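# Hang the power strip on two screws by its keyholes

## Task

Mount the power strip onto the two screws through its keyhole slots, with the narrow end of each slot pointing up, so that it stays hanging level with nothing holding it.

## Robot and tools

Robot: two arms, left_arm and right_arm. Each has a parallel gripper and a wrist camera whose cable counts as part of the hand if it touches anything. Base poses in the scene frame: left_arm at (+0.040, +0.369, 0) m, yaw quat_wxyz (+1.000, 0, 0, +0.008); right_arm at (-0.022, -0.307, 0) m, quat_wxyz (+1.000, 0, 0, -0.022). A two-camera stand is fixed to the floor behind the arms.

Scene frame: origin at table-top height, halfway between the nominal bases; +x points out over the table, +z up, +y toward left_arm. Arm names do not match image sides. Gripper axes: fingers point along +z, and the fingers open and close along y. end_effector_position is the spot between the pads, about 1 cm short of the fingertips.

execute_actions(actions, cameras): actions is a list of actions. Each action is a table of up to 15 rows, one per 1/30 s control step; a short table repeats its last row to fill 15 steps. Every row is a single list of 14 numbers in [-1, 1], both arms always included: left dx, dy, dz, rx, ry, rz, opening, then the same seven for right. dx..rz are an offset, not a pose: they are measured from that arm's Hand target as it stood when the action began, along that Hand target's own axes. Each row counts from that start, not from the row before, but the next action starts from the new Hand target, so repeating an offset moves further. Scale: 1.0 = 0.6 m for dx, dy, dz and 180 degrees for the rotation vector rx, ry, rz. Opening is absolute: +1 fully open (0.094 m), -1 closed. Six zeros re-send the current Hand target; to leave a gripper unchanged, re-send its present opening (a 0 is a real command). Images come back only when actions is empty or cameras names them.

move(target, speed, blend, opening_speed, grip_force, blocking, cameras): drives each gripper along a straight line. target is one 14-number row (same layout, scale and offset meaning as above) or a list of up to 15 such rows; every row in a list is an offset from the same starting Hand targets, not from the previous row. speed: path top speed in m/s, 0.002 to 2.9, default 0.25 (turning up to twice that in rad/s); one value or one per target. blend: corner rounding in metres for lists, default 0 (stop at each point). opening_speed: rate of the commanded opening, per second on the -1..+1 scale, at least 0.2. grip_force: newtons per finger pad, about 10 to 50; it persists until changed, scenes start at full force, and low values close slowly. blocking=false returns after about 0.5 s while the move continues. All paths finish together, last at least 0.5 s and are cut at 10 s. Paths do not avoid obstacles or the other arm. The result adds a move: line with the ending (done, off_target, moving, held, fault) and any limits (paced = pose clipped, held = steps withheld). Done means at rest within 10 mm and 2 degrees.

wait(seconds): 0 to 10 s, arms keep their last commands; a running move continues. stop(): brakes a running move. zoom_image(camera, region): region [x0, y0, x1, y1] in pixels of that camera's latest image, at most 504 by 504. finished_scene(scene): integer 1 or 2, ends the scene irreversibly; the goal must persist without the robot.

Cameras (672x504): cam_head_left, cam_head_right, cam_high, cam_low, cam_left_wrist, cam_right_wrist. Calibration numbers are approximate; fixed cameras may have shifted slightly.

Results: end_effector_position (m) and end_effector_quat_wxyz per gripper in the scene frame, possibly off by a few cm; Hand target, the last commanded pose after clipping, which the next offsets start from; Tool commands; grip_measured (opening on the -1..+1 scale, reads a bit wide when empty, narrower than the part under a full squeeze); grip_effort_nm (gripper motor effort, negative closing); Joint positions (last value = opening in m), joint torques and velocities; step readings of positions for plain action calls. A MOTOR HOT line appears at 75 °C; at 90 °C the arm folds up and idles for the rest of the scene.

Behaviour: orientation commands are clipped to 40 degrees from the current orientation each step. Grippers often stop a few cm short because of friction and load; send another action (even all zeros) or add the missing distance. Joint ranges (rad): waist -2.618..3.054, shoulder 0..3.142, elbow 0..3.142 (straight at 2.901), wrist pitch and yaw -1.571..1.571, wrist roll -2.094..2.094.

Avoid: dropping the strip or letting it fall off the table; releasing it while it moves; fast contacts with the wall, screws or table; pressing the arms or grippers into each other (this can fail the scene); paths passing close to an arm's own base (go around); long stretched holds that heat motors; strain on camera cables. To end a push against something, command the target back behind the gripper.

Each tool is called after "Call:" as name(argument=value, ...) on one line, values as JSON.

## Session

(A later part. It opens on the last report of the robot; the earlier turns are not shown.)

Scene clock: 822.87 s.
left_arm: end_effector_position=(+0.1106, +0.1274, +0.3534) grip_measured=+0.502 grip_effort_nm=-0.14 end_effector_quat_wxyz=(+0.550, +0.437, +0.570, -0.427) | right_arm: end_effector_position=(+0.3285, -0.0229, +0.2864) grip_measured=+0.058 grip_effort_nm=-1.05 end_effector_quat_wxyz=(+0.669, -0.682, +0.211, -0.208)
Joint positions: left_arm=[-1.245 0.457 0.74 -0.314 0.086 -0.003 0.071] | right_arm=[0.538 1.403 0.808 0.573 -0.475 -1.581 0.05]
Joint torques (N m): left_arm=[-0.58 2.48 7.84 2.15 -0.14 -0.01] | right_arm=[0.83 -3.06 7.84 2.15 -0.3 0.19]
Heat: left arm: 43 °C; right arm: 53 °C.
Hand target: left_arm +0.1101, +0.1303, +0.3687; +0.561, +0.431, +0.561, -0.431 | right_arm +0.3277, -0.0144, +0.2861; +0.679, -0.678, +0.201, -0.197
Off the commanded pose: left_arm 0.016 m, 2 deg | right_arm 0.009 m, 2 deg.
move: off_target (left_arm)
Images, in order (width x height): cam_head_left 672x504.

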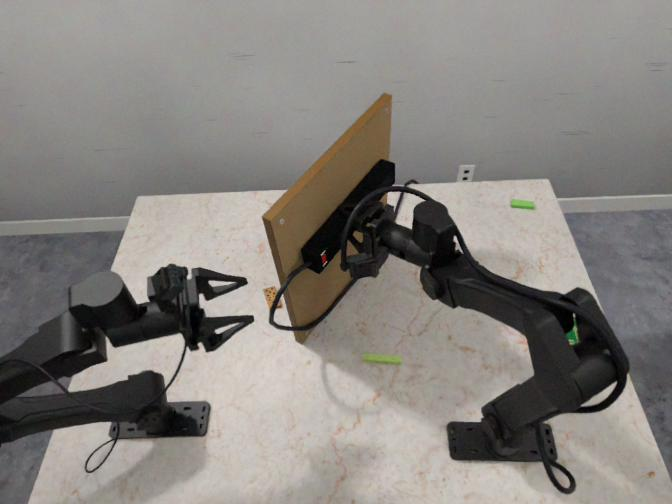

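Call:
move(target=[0,0,0,0,0,0,0.5,0,0.01,0,0.005,0,0,-1], speed=0.05)

Call:
move(target=[0,0,0,0,0,0,0.5,0,0.006,0.001,0.005,0,0,-1], speed=0.05, cameras=["cam_head_left"])

Call:
zoom_image(camera="cam_head_left", region=[290, 220, 340, 270])

Call:
zoom_image(camera="cam_head_left", region=[350, 150, 400, 200])

Scene clock: 841.97 s.
left_arm: end_effector_position=(+0.1106, +0.1274, +0.3534) grip_measured=+0.502 grip_effort_nm=-0.15 end_effector_quat_wxyz=(+0.550, +0.437, +0.570, -0.427) | right_arm: end_effector_position=(+0.3281, -0.0231, +0.2856) grip_measured=+0.058 grip_effort_nm=-1.05 end_effector_quat_wxyz=(+0.680, -0.671, +0.207, -0.212)
Joint positions: left_arm=[-1.245 0.457 0.74 -0.314 0.086 -0.003 0.071] | right_arm=[0.538 1.416 0.779 0.653 -0.475 -1.567 0.05]
Joint torques (N m): left_arm=[-0.55 2.47 7.77 2.14 -0.14 0] | right_arm=[0.99 -2.67 7.84 2.02 -0.28 0.16]
Heat: left arm: 43 °C; right arm: 54 °C.
Hand target: left_arm +0.1101, +0.1303, +0.3687; +0.561, +0.431, +0.561, -0.431 | right_arm +0.3277, -0.0144, +0.2802; +0.685, -0.672, +0.199, -0.199
Off the commanded pose: left_arm 0.016 m, 2 deg | right_arm 0.010 m, 2 deg.
move: off_target (left_arm)

Scene clock: 842.87 s.
left_arm: end_effector_position=(+0.1106, +0.1274, +0.3534) grip_measured=+0.502 grip_effort_nm=-0.14 end_effector_quat_wxyz=(+0.550, +0.437, +0.570, -0.427) | right_arm: end_effector_position=(+0.3280, -0.0233, +0.2847) grip_measured=+0.058 grip_effort_nm=-1.05 end_effector_quat_wxyz=(+0.688, -0.662, +0.204, -0.215)
Joint positions: left_arm=[-1.245 0.457 0.74 -0.314 0.086 -0.003 0.071] | right_arm=[0.538 1.429 0.757 0.717 -0.474 -1.554 0.05]
Joint torques (N m): left_arm=[-0.68 2.45 7.82 2.15 -0.12 -0.01] | right_arm=[0.85 -2.71 7.9 1.91 -0.27 0.09]
Heat: left arm: 43 °C; right arm: 54 °C.
Hand target: left_arm +0.1101, +0.1303, +0.3687; +0.561, +0.431, +0.561, -0.431 | right_arm +0.3281, -0.0139, +0.2764; +0.690, -0.667, +0.198, -0.200
Off the commanded pose: left_arm 0.016 m, 2 deg | right_arm 0.012 m, 2 deg.
move: off_target (left_arm, right_arm)
Images, in order (width x height): cam_head_left 672x504.

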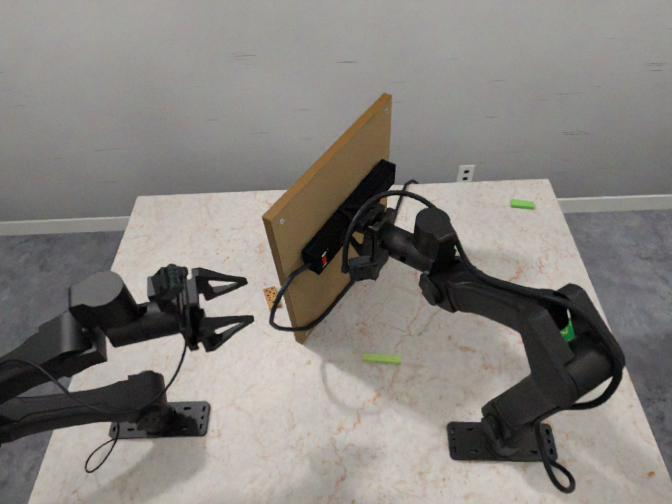

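Scaled by 10.080 from the camera's 672x504 image, which has a finer 960x720 frame.

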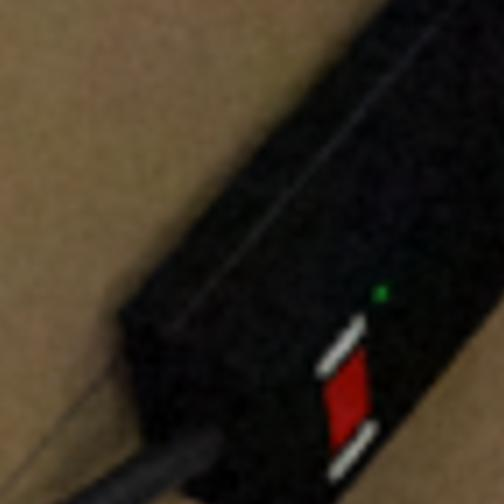

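Scaled by 10.080 from the camera's 672x504 image, which has a finer 960x720 frame.

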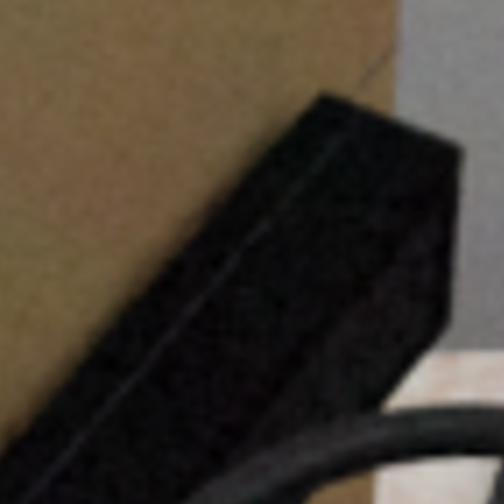

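Call:
move(target=[0,0,0,0,0,0,0.5,0,0.003,0.012,0,0,0,-1], speed=0.03, cameras=["cam_head_left"])

Call:
zoom_image(camera="cam_head_left", region=[290, 220, 340, 270])

Call:
zoom_image(camera="cam_head_left", region=[350, 150, 400, 200])

Scene clock: 855.07 s.
left_arm: end_effector_position=(+0.1106, +0.1274, +0.3534) grip_measured=+0.502 grip_effort_nm=-0.14 end_effector_quat_wxyz=(+0.550, +0.437, +0.570, -0.427) | right_arm: end_effector_position=(+0.3284, -0.0227, +0.2846) grip_measured=+0.058 grip_effort_nm=-1.05 end_effector_quat_wxyz=(+0.690, -0.661, +0.203, -0.215)
Joint positions: left_arm=[-1.245 0.457 0.74 -0.314 0.086 -0.003 0.071] | right_arm=[0.538 1.435 0.757 0.727 -0.476 -1.553 0.05]
Joint torques (N m): left_arm=[-0.57 2.48 7.83 2.14 -0.12 0.01] | right_arm=[1.81 -1.02 9.32 1.93 -0.08 0.08]
Heat: left arm: 43 °C; right arm: 51 °C.
Hand target: left_arm +0.1101, +0.1303, +0.3687; +0.561, +0.431, +0.561, -0.431 | right_arm +0.3320, -0.0077, +0.2748; +0.690, -0.667, +0.198, -0.200
Off the commanded pose: left_arm 0.016 m, 2 deg | right_arm 0.018 m, 2 deg.
move: off_target (left_arm, right_arm)
Images, in order (width x height): cam_head_left 672x504.

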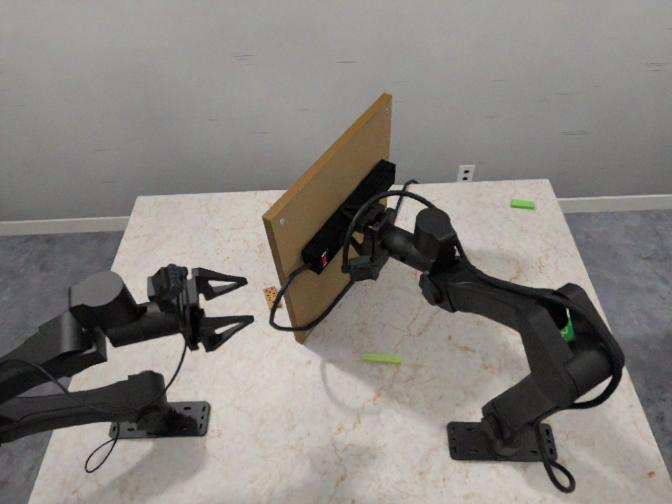

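Scaled by 10.080 from the camera's 672x504 image, which has a finer 960x720 frame.

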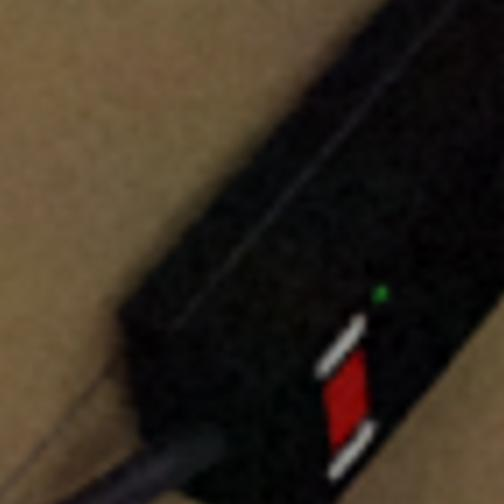

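Scaled by 10.080 from the camera's 672x504 image, which has a finer 960x720 frame.

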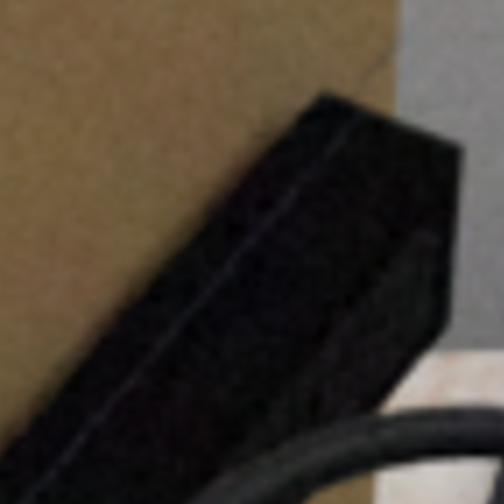

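Call:
move(target=[0,0,0,0,0,0,0.5,0,0.001,0.01,0,0,0,-1], speed=0.03, cameras=["cam_head_left"])

Call:
zoom_image(camera="cam_head_left", region=[290, 220, 340, 270])

Call:
zoom_image(camera="cam_head_left", region=[350, 150, 400, 200])

Scene clock: 861.37 s.
left_arm: end_effector_position=(+0.1106, +0.1274, +0.3534) grip_measured=+0.502 grip_effort_nm=-0.14 end_effector_quat_wxyz=(+0.550, +0.437, +0.570, -0.427) | right_arm: end_effector_position=(+0.3285, -0.0224, +0.2845) grip_measured=+0.058 grip_effort_nm=-1.05 end_effector_quat_wxyz=(+0.691, -0.660, +0.201, -0.215)
Joint positions: left_arm=[-1.245 0.457 0.74 -0.314 0.086 -0.003 0.071] | right_arm=[0.537 1.439 0.756 0.736 -0.481 -1.552 0.05]
Joint torques (N m): left_arm=[-0.55 2.52 7.77 2.14 -0.12 -0.01] | right_arm=[2.67 0.17 10.52 1.89 0.1 0.05]
Heat: left arm: 43 °C; right arm: 51 °C.
Hand target: left_arm +0.1101, +0.1303, +0.3687; +0.561, +0.431, +0.561, -0.431 | right_arm +0.3352, -0.0027, +0.2746; +0.690, -0.667, +0.198, -0.200
Off the commanded pose: left_arm 0.016 m, 2 deg | right_arm 0.023 m, 2 deg.
move: off_target (left_arm, right_arm)
Images, in order (width x height): cam_head_left 672x504.

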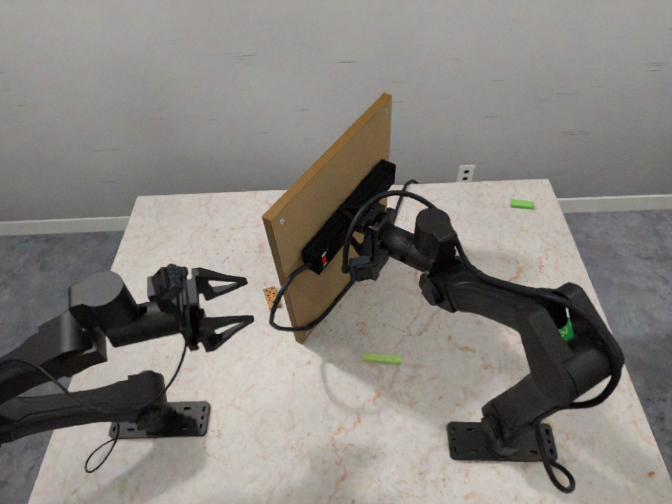

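Scaled by 10.080 from the camera's 672x504 image, which has a finer 960x720 frame.

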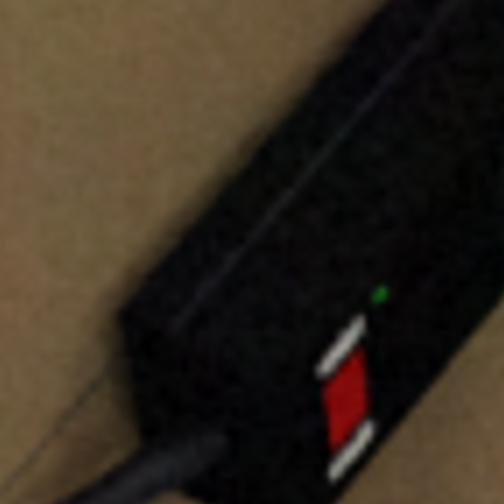

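Scaled by 10.080 from the camera's 672x504 image, which has a finer 960x720 frame.

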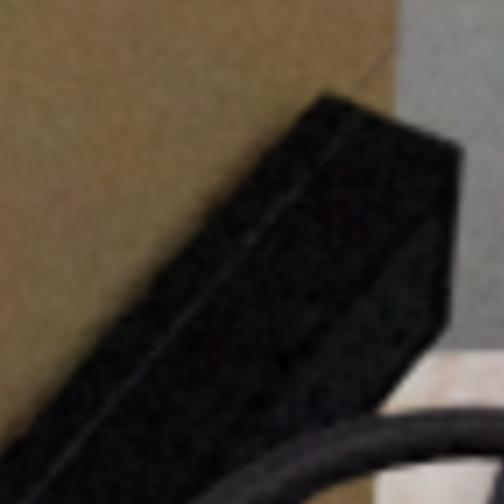

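Call:
move(target=[0,0,0,0,0,0,0.5,-0.012,0.00,-0.006,0,0,0,-1], speed=0.03, cameras=["cam_head_left"])

Call:
zoom_image(camera="cam_head_left", region=[290, 220, 340, 270])

Call:
zoom_image(camera="cam_head_left", region=[350, 150, 400, 200])

Scene clock: 882.73 s.
left_arm: end_effector_position=(+0.1106, +0.1274, +0.3534) grip_measured=+0.502 grip_effort_nm=-0.14 end_effector_quat_wxyz=(+0.550, +0.437, +0.570, -0.427) | right_arm: end_effector_position=(+0.3285, -0.0229, +0.2842) grip_measured=+0.058 grip_effort_nm=-1.05 end_effector_quat_wxyz=(+0.692, -0.659, +0.201, -0.216)
Joint positions: left_arm=[-1.245 0.457 0.74 -0.314 0.086 -0.003 0.071] | right_arm=[0.537 1.44 0.752 0.744 -0.478 -1.551 0.05]
Joint torques (N m): left_arm=[-0.51 2.51 7.75 2.14 -0.13 0.02] | right_arm=[4.08 -1.61 9.14 1.76 0.25 0.04]
Heat: left arm: 43 °C; right arm: 50 °C.
Hand target: left_arm +0.1101, +0.1303, +0.3687; +0.561, +0.431, +0.561, -0.431 | right_arm +0.3272, -0.0018, +0.2745; +0.690, -0.667, +0.198, -0.200
Off the commanded pose: left_arm 0.016 m, 2 deg | right_arm 0.023 m, 2 deg.
move: off_target (left_arm, right_arm)
Images, in order (width x height): cam_head_left 672x504.

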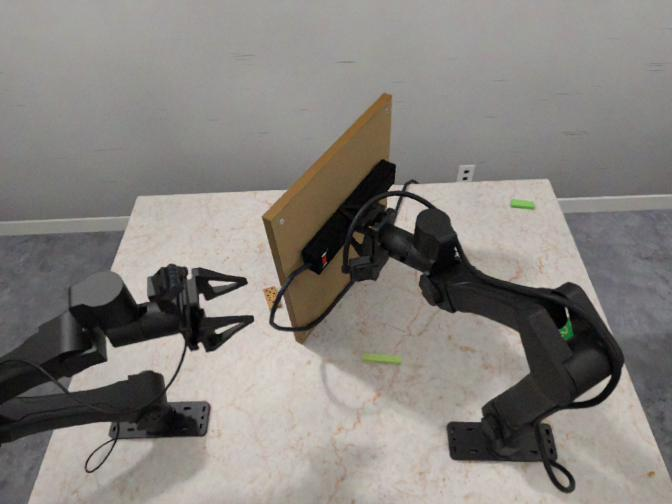

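Scaled by 10.080 from the camera's 672x504 image, which has a finer 960x720 frame.

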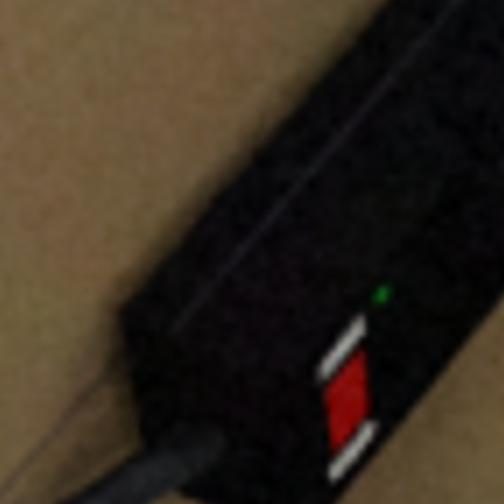

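Scaled by 10.080 from the camera's 672x504 image, which has a finer 960x720 frame.

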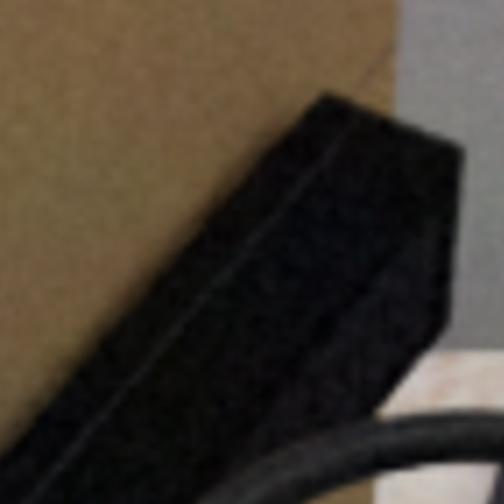

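Call:
move(target=[0,0,0,0,0,0,0.5,-0.006,0.004,0.012,0,0,0,-1], speed=0.03)

Call:
move(target=[0,0,0,0,0,0,0.5,-0.004,0.004,0.008,0,0,0,-1], speed=0.03, cameras=["cam_head_left"])

Call:
zoom_image(camera="cam_head_left", region=[290, 220, 340, 270])

Call:
zoom_image(camera="cam_head_left", region=[350, 150, 400, 200])

Scene clock: 892.57 s.
left_arm: end_effector_position=(+0.1106, +0.1274, +0.3534) grip_measured=+0.502 grip_effort_nm=-0.14 end_effector_quat_wxyz=(+0.550, +0.437, +0.570, -0.427) | right_arm: end_effector_position=(+0.3285, -0.0224, +0.2842) grip_measured=+0.058 grip_effort_nm=-1.05 end_effector_quat_wxyz=(+0.692, -0.657, +0.203, -0.218)
Joint positions: left_arm=[-1.245 0.457 0.74 -0.314 0.086 -0.003 0.071] | right_arm=[0.542 1.44 0.749 0.75 -0.466 -1.55 0.05]
Joint torques (N m): left_arm=[-0.58 2.47 7.79 2.12 -0.11 0.02] | right_arm=[5.15 -0.27 10.04 1.82 0.31 0.03]
Heat: left arm: 43 °C; right arm: 49 °C.
Hand target: left_arm +0.1101, +0.1303, +0.3687; +0.561, +0.431, +0.561, -0.431 | right_arm +0.3281, +0.0063, +0.2723; +0.690, -0.667, +0.198, -0.200
Off the commanded pose: left_arm 0.016 m, 2 deg | right_arm 0.031 m, 2 deg.
move: off_target (left_arm, right_arm)

Scene clock: 893.27 s.
left_arm: end_effector_position=(+0.1106, +0.1274, +0.3534) grip_measured=+0.502 grip_effort_nm=-0.15 end_effector_quat_wxyz=(+0.550, +0.437, +0.570, -0.427) | right_arm: end_effector_position=(+0.3285, -0.0223, +0.2842) grip_measured=+0.058 grip_effort_nm=-1.05 end_effector_quat_wxyz=(+0.693, -0.655, +0.205, -0.221)
Joint positions: left_arm=[-1.245 0.457 0.74 -0.314 0.086 -0.003 0.071] | right_arm=[0.547 1.44 0.744 0.759 -0.454 -1.548 0.05]
Joint torques (N m): left_arm=[-0.61 2.47 7.8 2.12 -0.12 -0.01] | right_arm=[5.91 0.77 10.54 1.83 0.36 -0.09]
Heat: left arm: 43 °C; right arm: 49 °C.
Hand target: left_arm +0.1101, +0.1303, +0.3687; +0.561, +0.431, +0.561, -0.431 | right_arm +0.3288, +0.0116, +0.2700; +0.690, -0.667, +0.198, -0.200
Off the commanded pose: left_arm 0.016 m, 2 deg | right_arm 0.037 m, 3 deg.
move: off_target (left_arm, right_arm)
Images, in order (width x height): cam_head_left 672x504.

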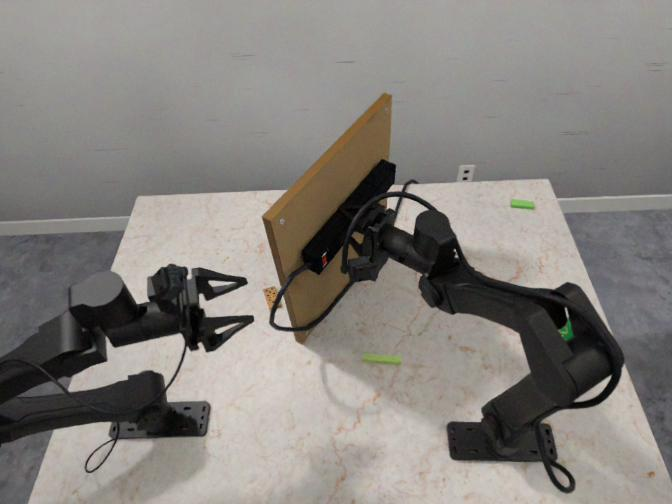

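Scaled by 10.080 from the camera's 672x504 image, which has a finer 960x720 frame.

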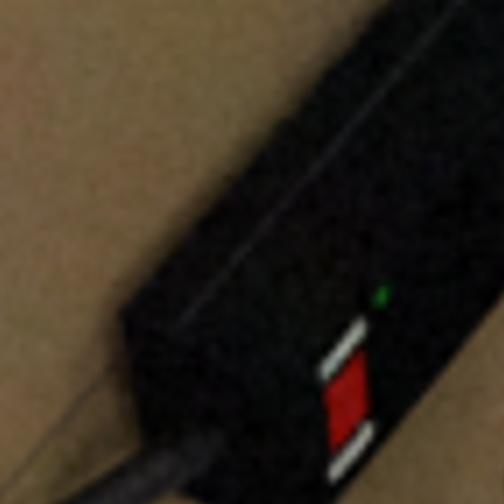

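Scaled by 10.080 from the camera's 672x504 image, which has a finer 960x720 frame.

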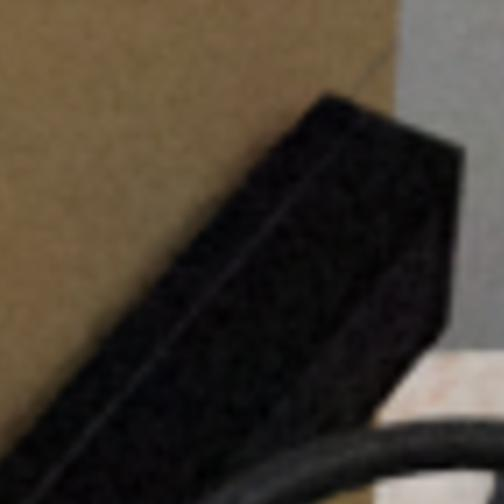

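Call:
wait(seconds=0, cameras=["all"])

Scene clock: 932.00 s.
left_arm: end_effector_position=(+0.1106, +0.1274, +0.3534) grip_measured=+0.502 grip_effort_nm=-0.14 end_effector_quat_wxyz=(+0.550, +0.437, +0.570, -0.427) | right_arm: end_effector_position=(+0.3285, -0.0223, +0.2842) grip_measured=+0.058 grip_effort_nm=-1.05 end_effector_quat_wxyz=(+0.693, -0.655, +0.205, -0.221)
Joint positions: left_arm=[-1.245 0.457 0.74 -0.314 0.086 -0.003 0.071] | right_arm=[0.547 1.44 0.744 0.759 -0.454 -1.548 0.05]
Joint torques (N m): left_arm=[-0.55 2.51 7.83 2.15 -0.13 0.01] | right_arm=[5.91 0.7 10.55 1.84 0.36 -0.01]
Heat: left arm: 43 °C; right arm: 48 °C.
Hand target: left_arm +0.1101, +0.1303, +0.3687; +0.561, +0.431, +0.561, -0.431 | right_arm +0.3288, +0.0116, +0.2700; +0.690, -0.667, +0.198, -0.200
Tool commands: left_gripper/opening=+0.5 right_gripper/opening=-1.0
Off the commanded pose: left_arm 0.016 m, 2 deg | right_arm 0.037 m, 3 deg.
camera_calibration:
cam_left_wrist: T_world_to_cam=[[-0.949298, -0.29067, -0.119769, 0.189991], [-0.142424, 0.737267, -0.660419, 0.147637], [0.280266, -0.609876, -0.741284, 0.42443], [0, 0, 0, 1]] pos_world=[0.0824319, 0.205227, 0.434881]
cam_right_wrist: T_world_to_cam=[[0.0811647, -0.0423174, 0.995802, -0.304557], [0.220722, -0.973529, -0.0593613, -0.0792546], [0.971954, 0.224613, -0.0696757, -0.17744], [0, 0, 0, 1]] pos_world=[0.214676, -0.0501893, 0.28621]

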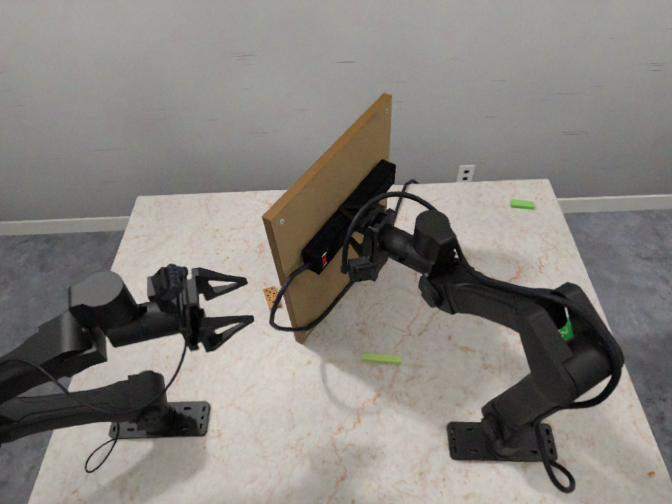

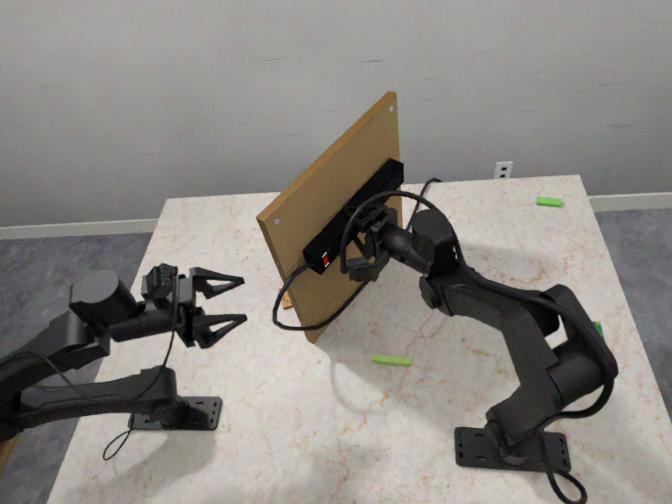

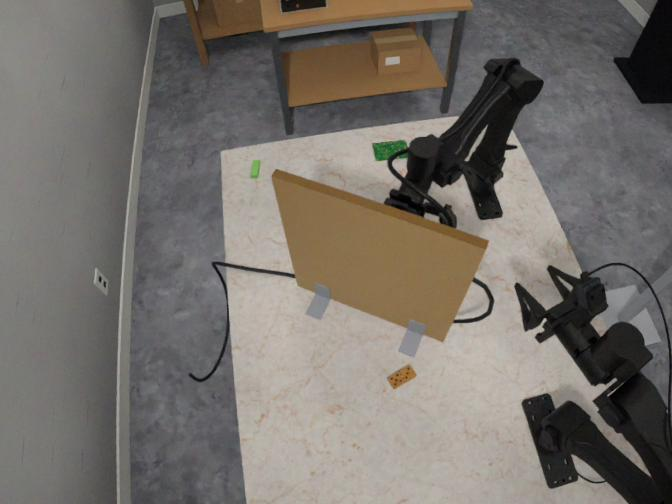

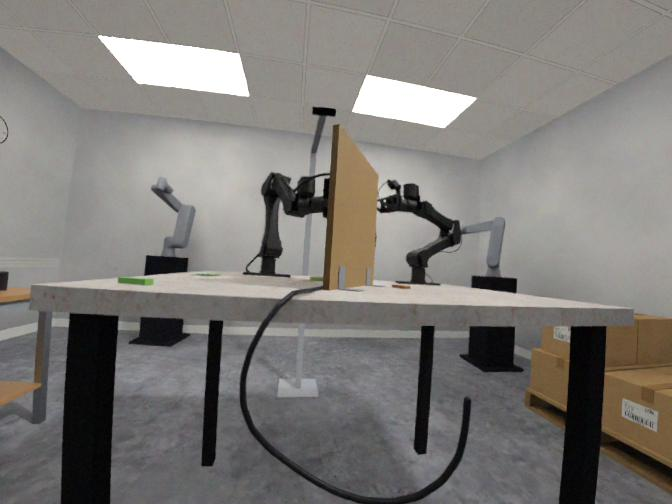

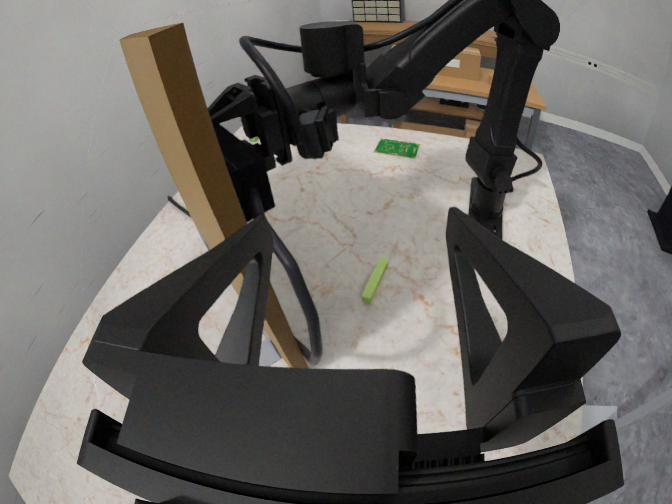

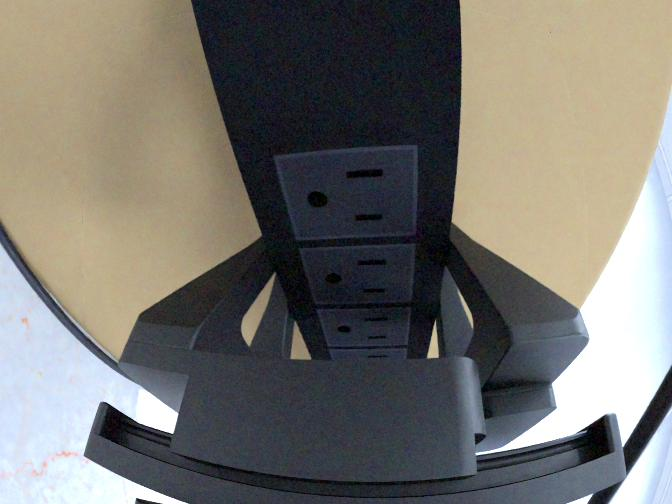

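Call:
zoom_image(camera="cam_left_wrist", region=[180, 100, 290, 230])

Call:
zoom_image(camera="cam_head_right", region=[290, 230, 340, 280])

Call:
zoom_image(camera="cam_head_right", region=[375, 145, 425, 195])

Scaled by 3.877 from the camera's 672x504 image, which has a finer 960x720 frame.

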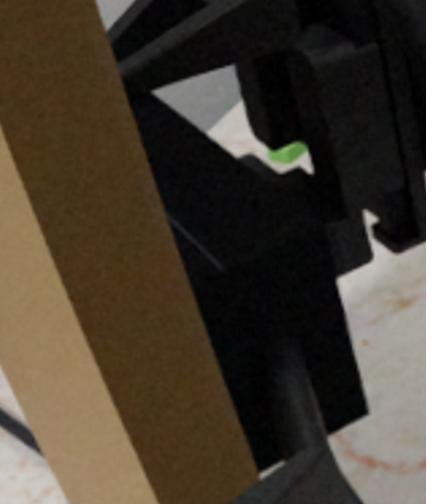

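Scaled by 10.080 from the camera's 672x504 image, which has a finer 960x720 frame.

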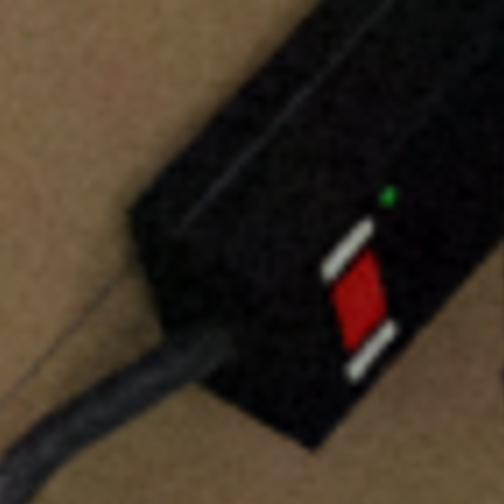

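Scaled by 10.080 from the camera's 672x504 image, which has a finer 960x720 frame.

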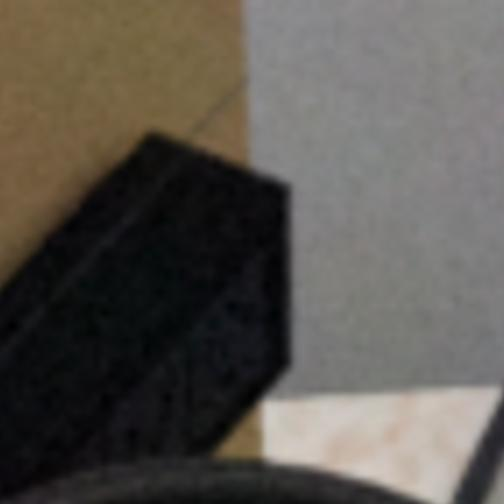

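Call:
move(target=[0.1,-0.065,0.05,0,0,0,0.5,0.006,-0.004,-0.012,0,0,0,-1], speed=0.15, cameras=["cam_left_wrist"])

Call:
zoom_image(camera="cam_left_wrist", region=[160, 60, 300, 220])

Scene clock: 958.80 s.
left_arm: end_effector_position=(+0.0794, +0.0915, +0.3063) grip_measured=+0.502 grip_effort_nm=-0.15 end_effector_quat_wxyz=(+0.555, +0.437, +0.563, -0.428) | right_arm: end_effector_position=(+0.3282, -0.0226, +0.2839) grip_measured=+0.058 grip_effort_nm=-1.05 end_effector_quat_wxyz=(+0.693, -0.654, +0.206, -0.222)
Joint positions: left_arm=[-1.653 0.505 0.522 -0.035 -0.32 -0.003 0.071] | right_arm=[0.548 1.44 0.74 0.765 -0.45 -1.547 0.05]
Joint torques (N m): left_arm=[-0.43 1.5 5.41 2.34 -0.17 0.01] | right_arm=[4.23 -0.51 10.29 1.64 0.1 0.01]
Heat: left arm: 43 °C; right arm: 47 °C.
Hand target: left_arm +0.0801, +0.0912, +0.3089; +0.561, +0.430, +0.561, -0.431 | right_arm +0.3279, +0.0035, +0.2721; +0.690, -0.667, +0.198, -0.200
Off the commanded pose: left_arm 0.003 m, 1 deg | right_arm 0.029 m, 3 deg.
move: off_target (right_arm)
camera_calibration:
cam_left_wrist: T_world_to_cam=[[-0.948567, -0.289829, -0.127358, 0.146436], [-0.132977, 0.729864, -0.670534, 0.141571], [0.287295, -0.61911, -0.730866, 0.373429], [0, 0, 0, 1]] pos_world=[0.0504459, 0.170308, 0.386504]
Images, in order (width x height): cam_left_wrist 672x504.

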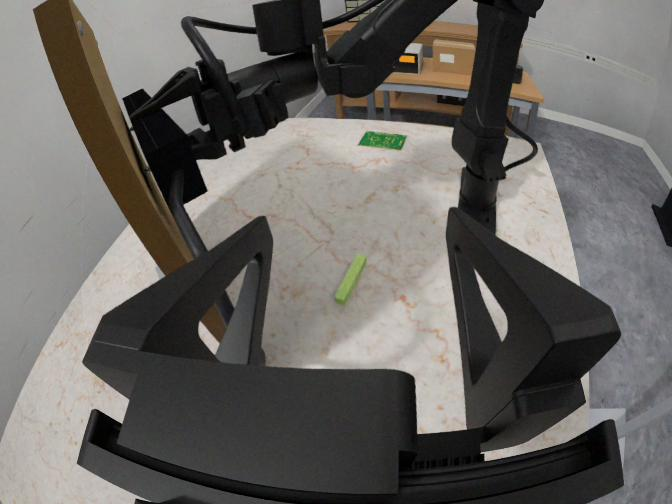

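Scaled by 3.150 from the camera's 672x504 image, which has a finer 960x720 frame.

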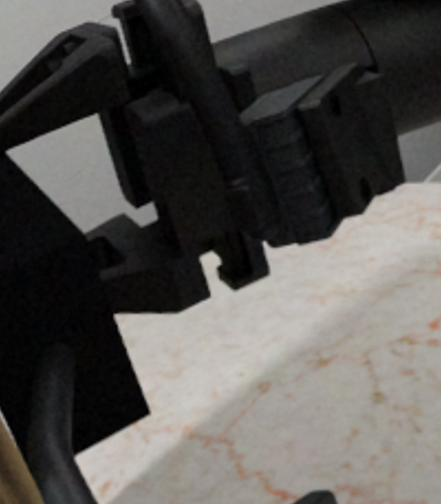

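Call:
zoom_image(camera="cam_left_wrist", region=[90, 70, 220, 220])

Scaled by 3.360 from the camera's 672x504 image, which has a finer 960x720 frame.

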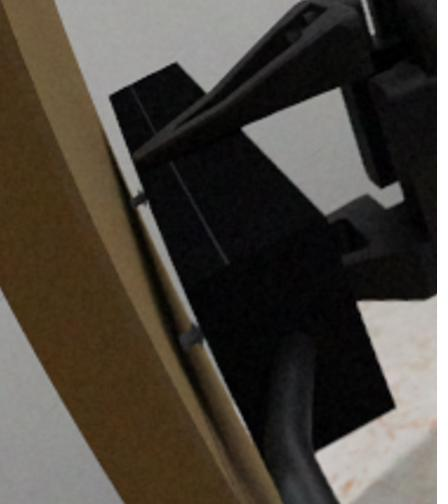

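Call:
zoom_image(camera="cam_left_wrist", region=[115, 90, 175, 150])

Call:
zoom_image(camera="cam_left_wrist", region=[135, 140, 215, 220])

Scaled by 8.400 from the camera's 672x504 image, which has a finer 960x720 frame.

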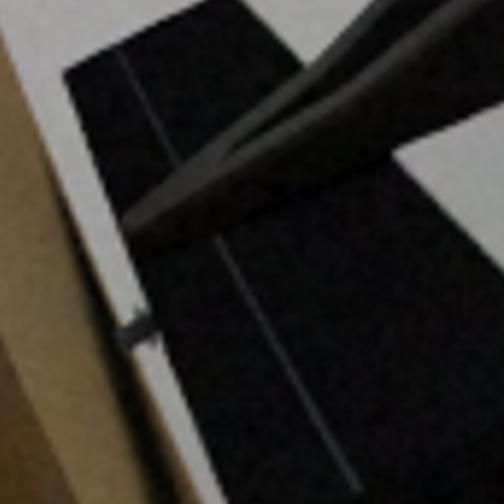

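Scaled by 6.300 from the camera's 672x504 image, which has a finer 960x720 frame.

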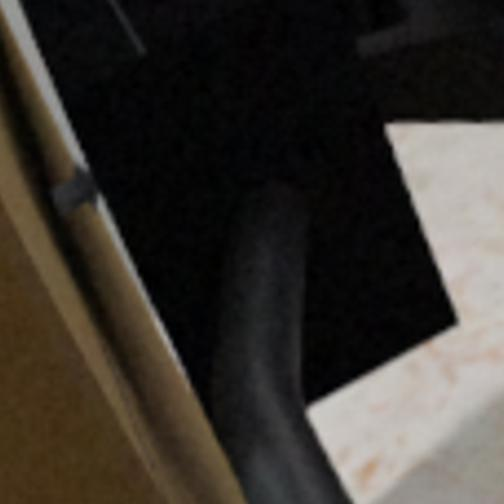

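Call:
move(target=[0,0,0,0,0,0,0.5,0.006,-0.006,-0.034,0,0,0.006,-1], speed=0.05, cameras=["cam_left_wrist","cam_head_left"])

Call:
zoom_image(camera="cam_left_wrist", region=[110, 80, 210, 220])

Scene clock: 1044.67 s.
left_arm: end_effector_position=(+0.0794, +0.0915, +0.3063) grip_measured=+0.502 grip_effort_nm=-0.15 end_effector_quat_wxyz=(+0.555, +0.437, +0.563, -0.428) | right_arm: end_effector_position=(+0.3277, -0.0235, +0.2836) grip_measured=+0.058 grip_effort_nm=-1.05 end_effector_quat_wxyz=(+0.694, -0.654, +0.207, -0.220)
Joint positions: left_arm=[-1.653 0.505 0.522 -0.034 -0.32 -0.003 0.071] | right_arm=[0.544 1.437 0.737 0.767 -0.457 -1.542 0.05]
Joint torques (N m): left_arm=[-0.49 1.47 5.41 2.36 -0.14 0] | right_arm=[1.18 -5.42 7.2 1.47 -0.31 0.15]
Heat: left arm: 42 °C; right arm: 46 °C.
Hand target: left_arm +0.0801, +0.0912, +0.3088; +0.561, +0.431, +0.561, -0.431 | right_arm +0.3198, -0.0157, +0.2752; +0.692, -0.665, +0.204, -0.194
Off the commanded pose: left_arm 0.003 m, 1 deg | right_arm 0.014 m, 3 deg.
move: off_target (right_arm)
camera_calibration:
cam_left_wrist: T_world_to_cam=[[-0.94846, -0.290239, -0.127223, 0.146491], [-0.133272, 0.729557, -0.67081, 0.14174], [0.287512, -0.61928, -0.730636, 0.373493], [0, 0, 0, 1]] pos_world=[0.0504468, 0.170407, 0.386605]
Images, in order (width x height): cam_head_left 672x504, cam_left_wrist 672x504.

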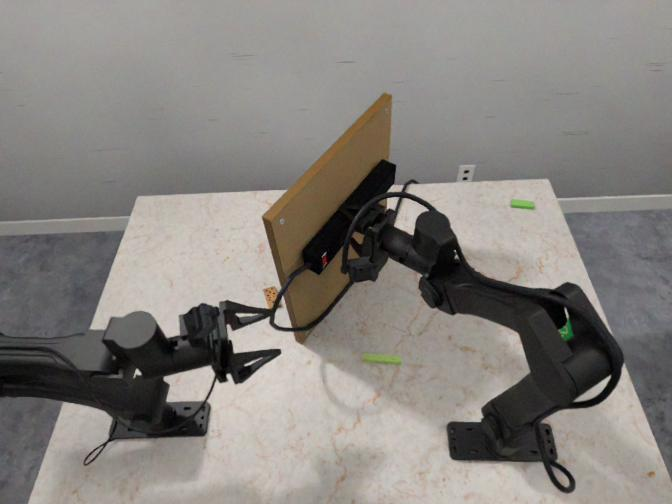

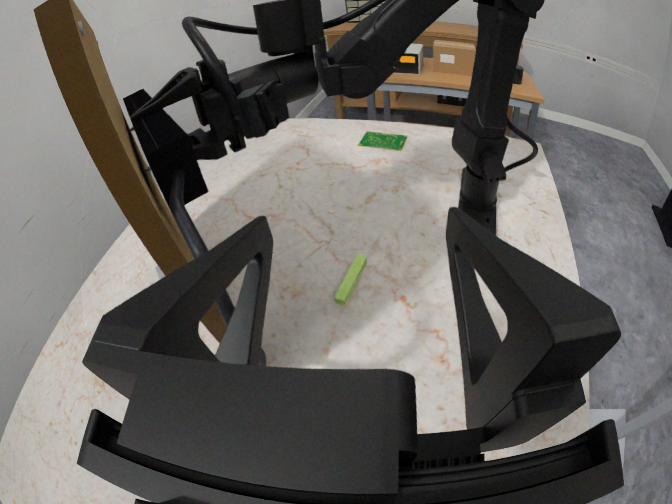

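Scaled by 3.600 from the camera's 672x504 image, which has a finer 960x720 frame.

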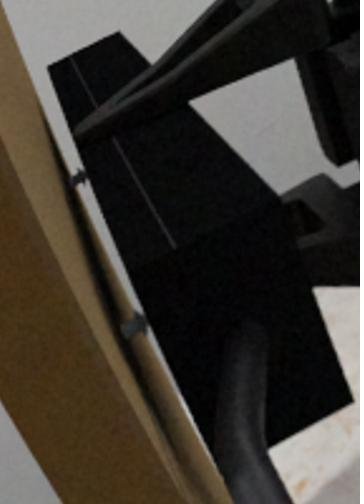

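Call:
move(target=[0,0,0,0,0,0,0.5,0,0.006,-0.012,0,0,0.004,-1], speed=0.05)

Call:
move(target=[0,0,0,0,0,0,0.5,0,0.008,-0.004,0,0,0.003,-1], speed=0.05, cameras=["cam_left_wrist","cam_head_left","cam_head_right"])

Call:
zoom_image(camera="cam_left_wrist", region=[110, 80, 210, 220])

Call:
zoom_image(camera="cam_head_left", region=[290, 220, 340, 270])

Call:
zoom_image(camera="cam_head_left", region=[350, 150, 400, 200])

Call:
zoom_image(camera="cam_head_right", region=[290, 230, 340, 280])

Call:
zoom_image(camera="cam_head_right", region=[375, 145, 425, 195])

Scene clock: 1060.50 s.
left_arm: end_effector_position=(+0.0794, +0.0915, +0.3063) grip_measured=+0.502 grip_effort_nm=-0.14 end_effector_quat_wxyz=(+0.555, +0.437, +0.563, -0.428) | right_arm: end_effector_position=(+0.3210, -0.0237, +0.2514) grip_measured=+0.058 grip_effort_nm=-1.05 end_effector_quat_wxyz=(+0.670, -0.681, +0.225, -0.190)
Joint positions: left_arm=[-1.653 0.505 0.522 -0.034 -0.32 -0.003 0.071] | right_arm=[0.544 1.437 0.696 0.708 -0.476 -1.542 0.05]
Joint torques (N m): left_arm=[-0.47 1.43 5.49 2.34 -0.13 0] | right_arm=[0.12 -6.93 7.68 2.18 -0.31 0.28]
Heat: left arm: 42 °C; right arm: 46 °C.
Hand target: left_arm +0.0801, +0.0912, +0.3088; +0.561, +0.431, +0.561, -0.431 | right_arm +0.3159, -0.0216, +0.2714; +0.693, -0.664, +0.208, -0.189
Off the commanded pose: left_arm 0.003 m, 1 deg | right_arm 0.021 m, 4 deg.
move: off_target (right_arm)

Scene clock: 1061.23 s.
left_arm: end_effector_position=(+0.0794, +0.0915, +0.3063) grip_measured=+0.502 grip_effort_nm=-0.15 end_effector_quat_wxyz=(+0.555, +0.437, +0.563, -0.428) | right_arm: end_effector_position=(+0.3184, -0.0244, +0.2436) grip_measured=+0.058 grip_effort_nm=-1.05 end_effector_quat_wxyz=(+0.667, -0.685, +0.230, -0.182)
Joint positions: left_arm=[-1.653 0.505 0.522 -0.034 -0.32 -0.003 0.071] | right_arm=[0.544 1.437 0.679 0.708 -0.48 -1.537 0.05]
Joint torques (N m): left_arm=[-0.5 1.51 5.37 2.36 -0.14 0.01] | right_arm=[-0.09 -6.79 7.38 2.35 -0.31 0.26]
Heat: left arm: 42 °C; right arm: 46 °C.
Hand target: left_arm +0.0801, +0.0912, +0.3088; +0.561, +0.431, +0.561, -0.431 | right_arm +0.3145, -0.0234, +0.2665; +0.694, -0.663, +0.212, -0.186
Off the commanded pose: left_arm 0.003 m, 1 deg | right_arm 0.023 m, 5 deg.
move: off_target (right_arm)
camera_calibration:
cam_left_wrist: T_world_to_cam=[[-0.94846, -0.290239, -0.127223, 0.146491], [-0.133272, 0.729557, -0.67081, 0.14174], [0.287512, -0.61928, -0.730636, 0.373493], [0, 0, 0, 1]] pos_world=[0.0504468, 0.170407, 0.386605]
Images, in order (width x height): cam_head_left 672x504, cam_head_right 672x504, cam_left_wrist 672x504.

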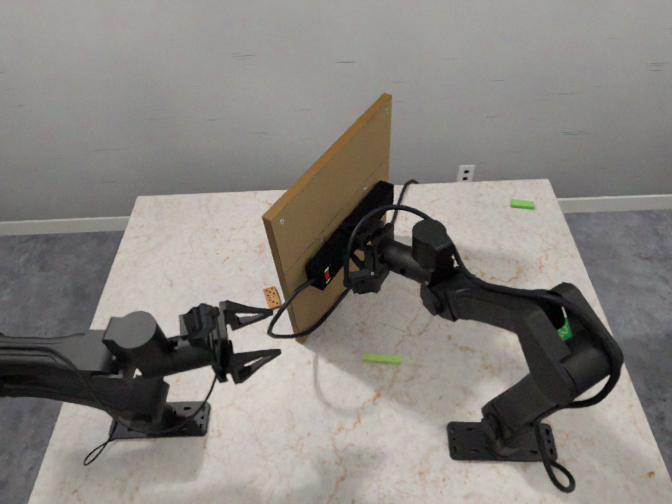

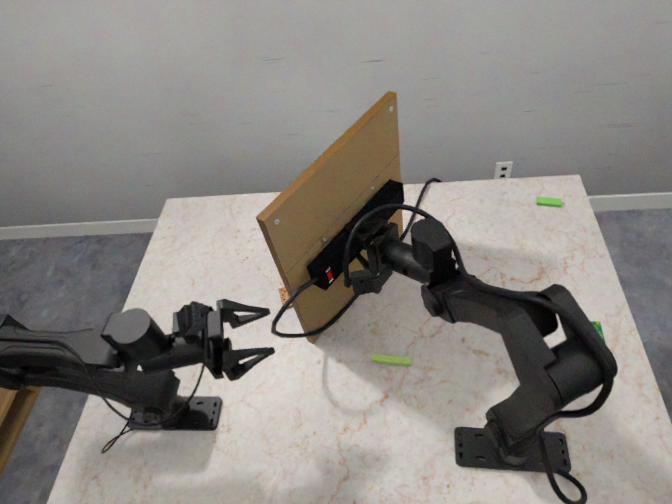

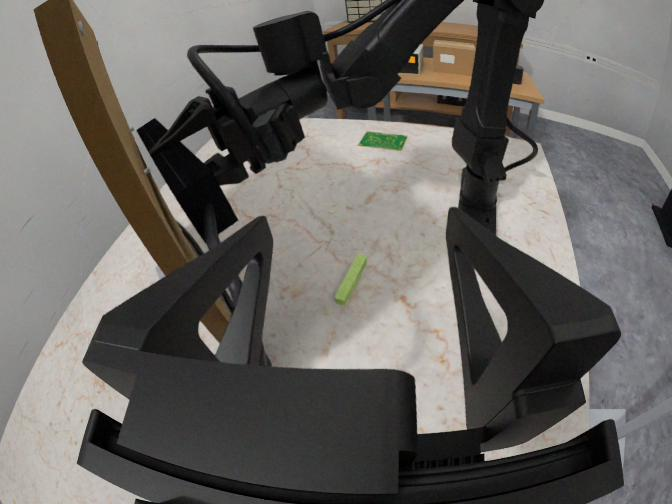

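Scaled by 3.600 from the camera's 672x504 image, which has a finer 960x720 frame.

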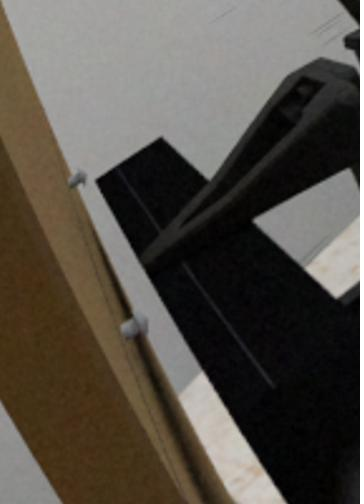

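Scaled by 10.080 from the camera's 672x504 image, which has a finer 960x720 frame.

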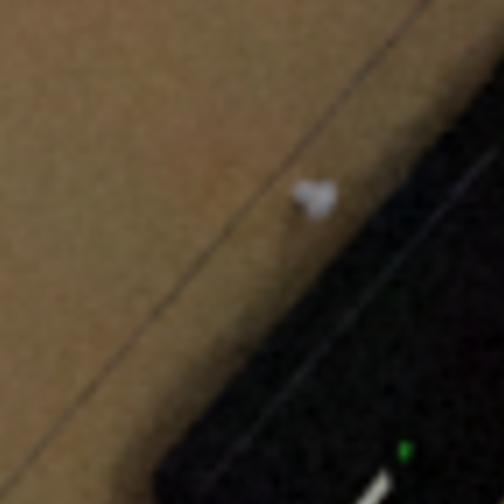

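Scaled by 10.080 from the camera's 672x504 image, which has a finer 960x720 frame.

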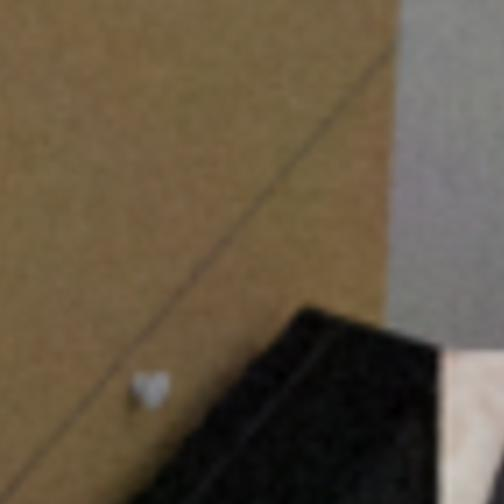

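Scaled by 10.080 from the camera's 672x504 image, which has a finer 960x720 frame.

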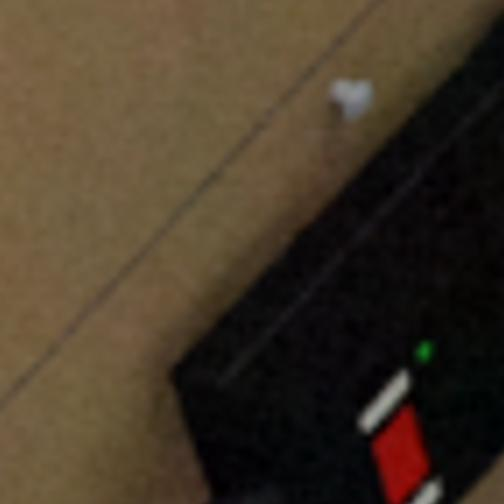

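Scaled by 10.080 from the camera's 672x504 image, which has a finer 960x720 frame.

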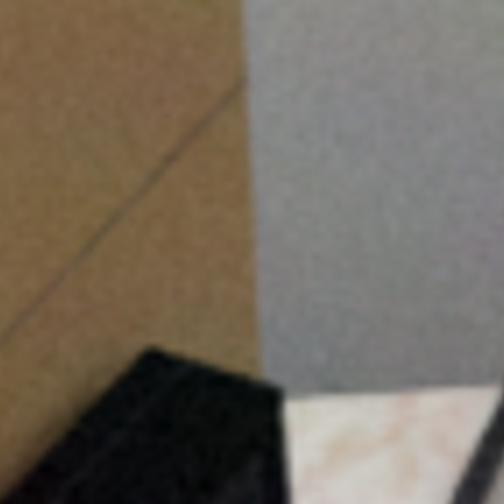

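Call:
zoom_image(camera="cam_head_right", region=[350, 165, 400, 215])

Call:
zoom_image(camera="cam_head_left", region=[300, 170, 400, 270])

Call:
zoom_image(camera="cam_left_wrist", region=[120, 110, 240, 230])

Scaled by 10.080 from the camera's 672x504 image, which has a finer 960x720 frame.

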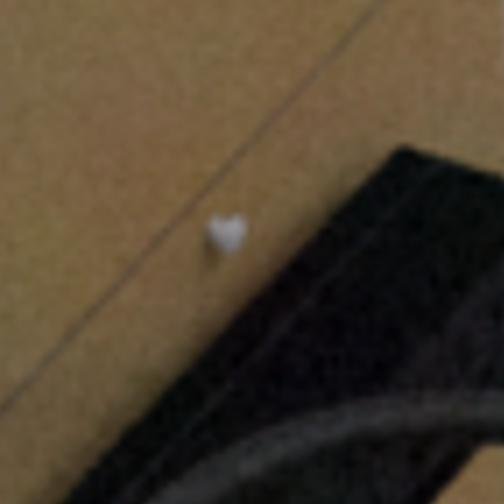

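Scaled by 5.040 from the camera's 672x504 image, which has a finer 960x720 frame.

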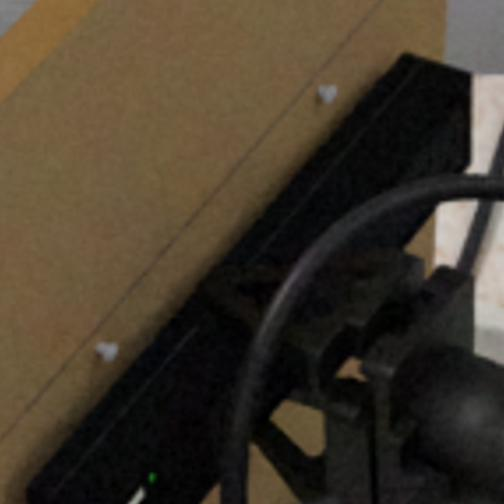

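Scaled by 4.200 from the camera's 672x504 image, which has a finer 960x720 frame.

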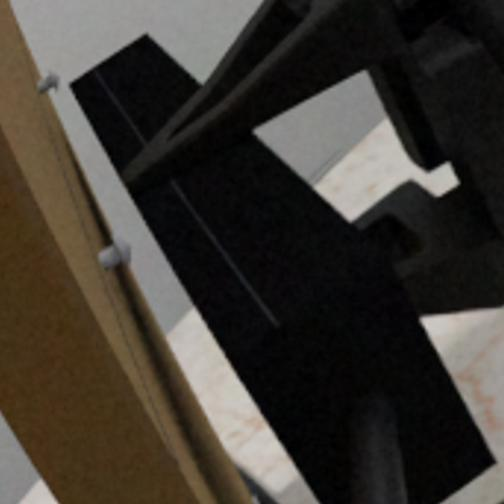

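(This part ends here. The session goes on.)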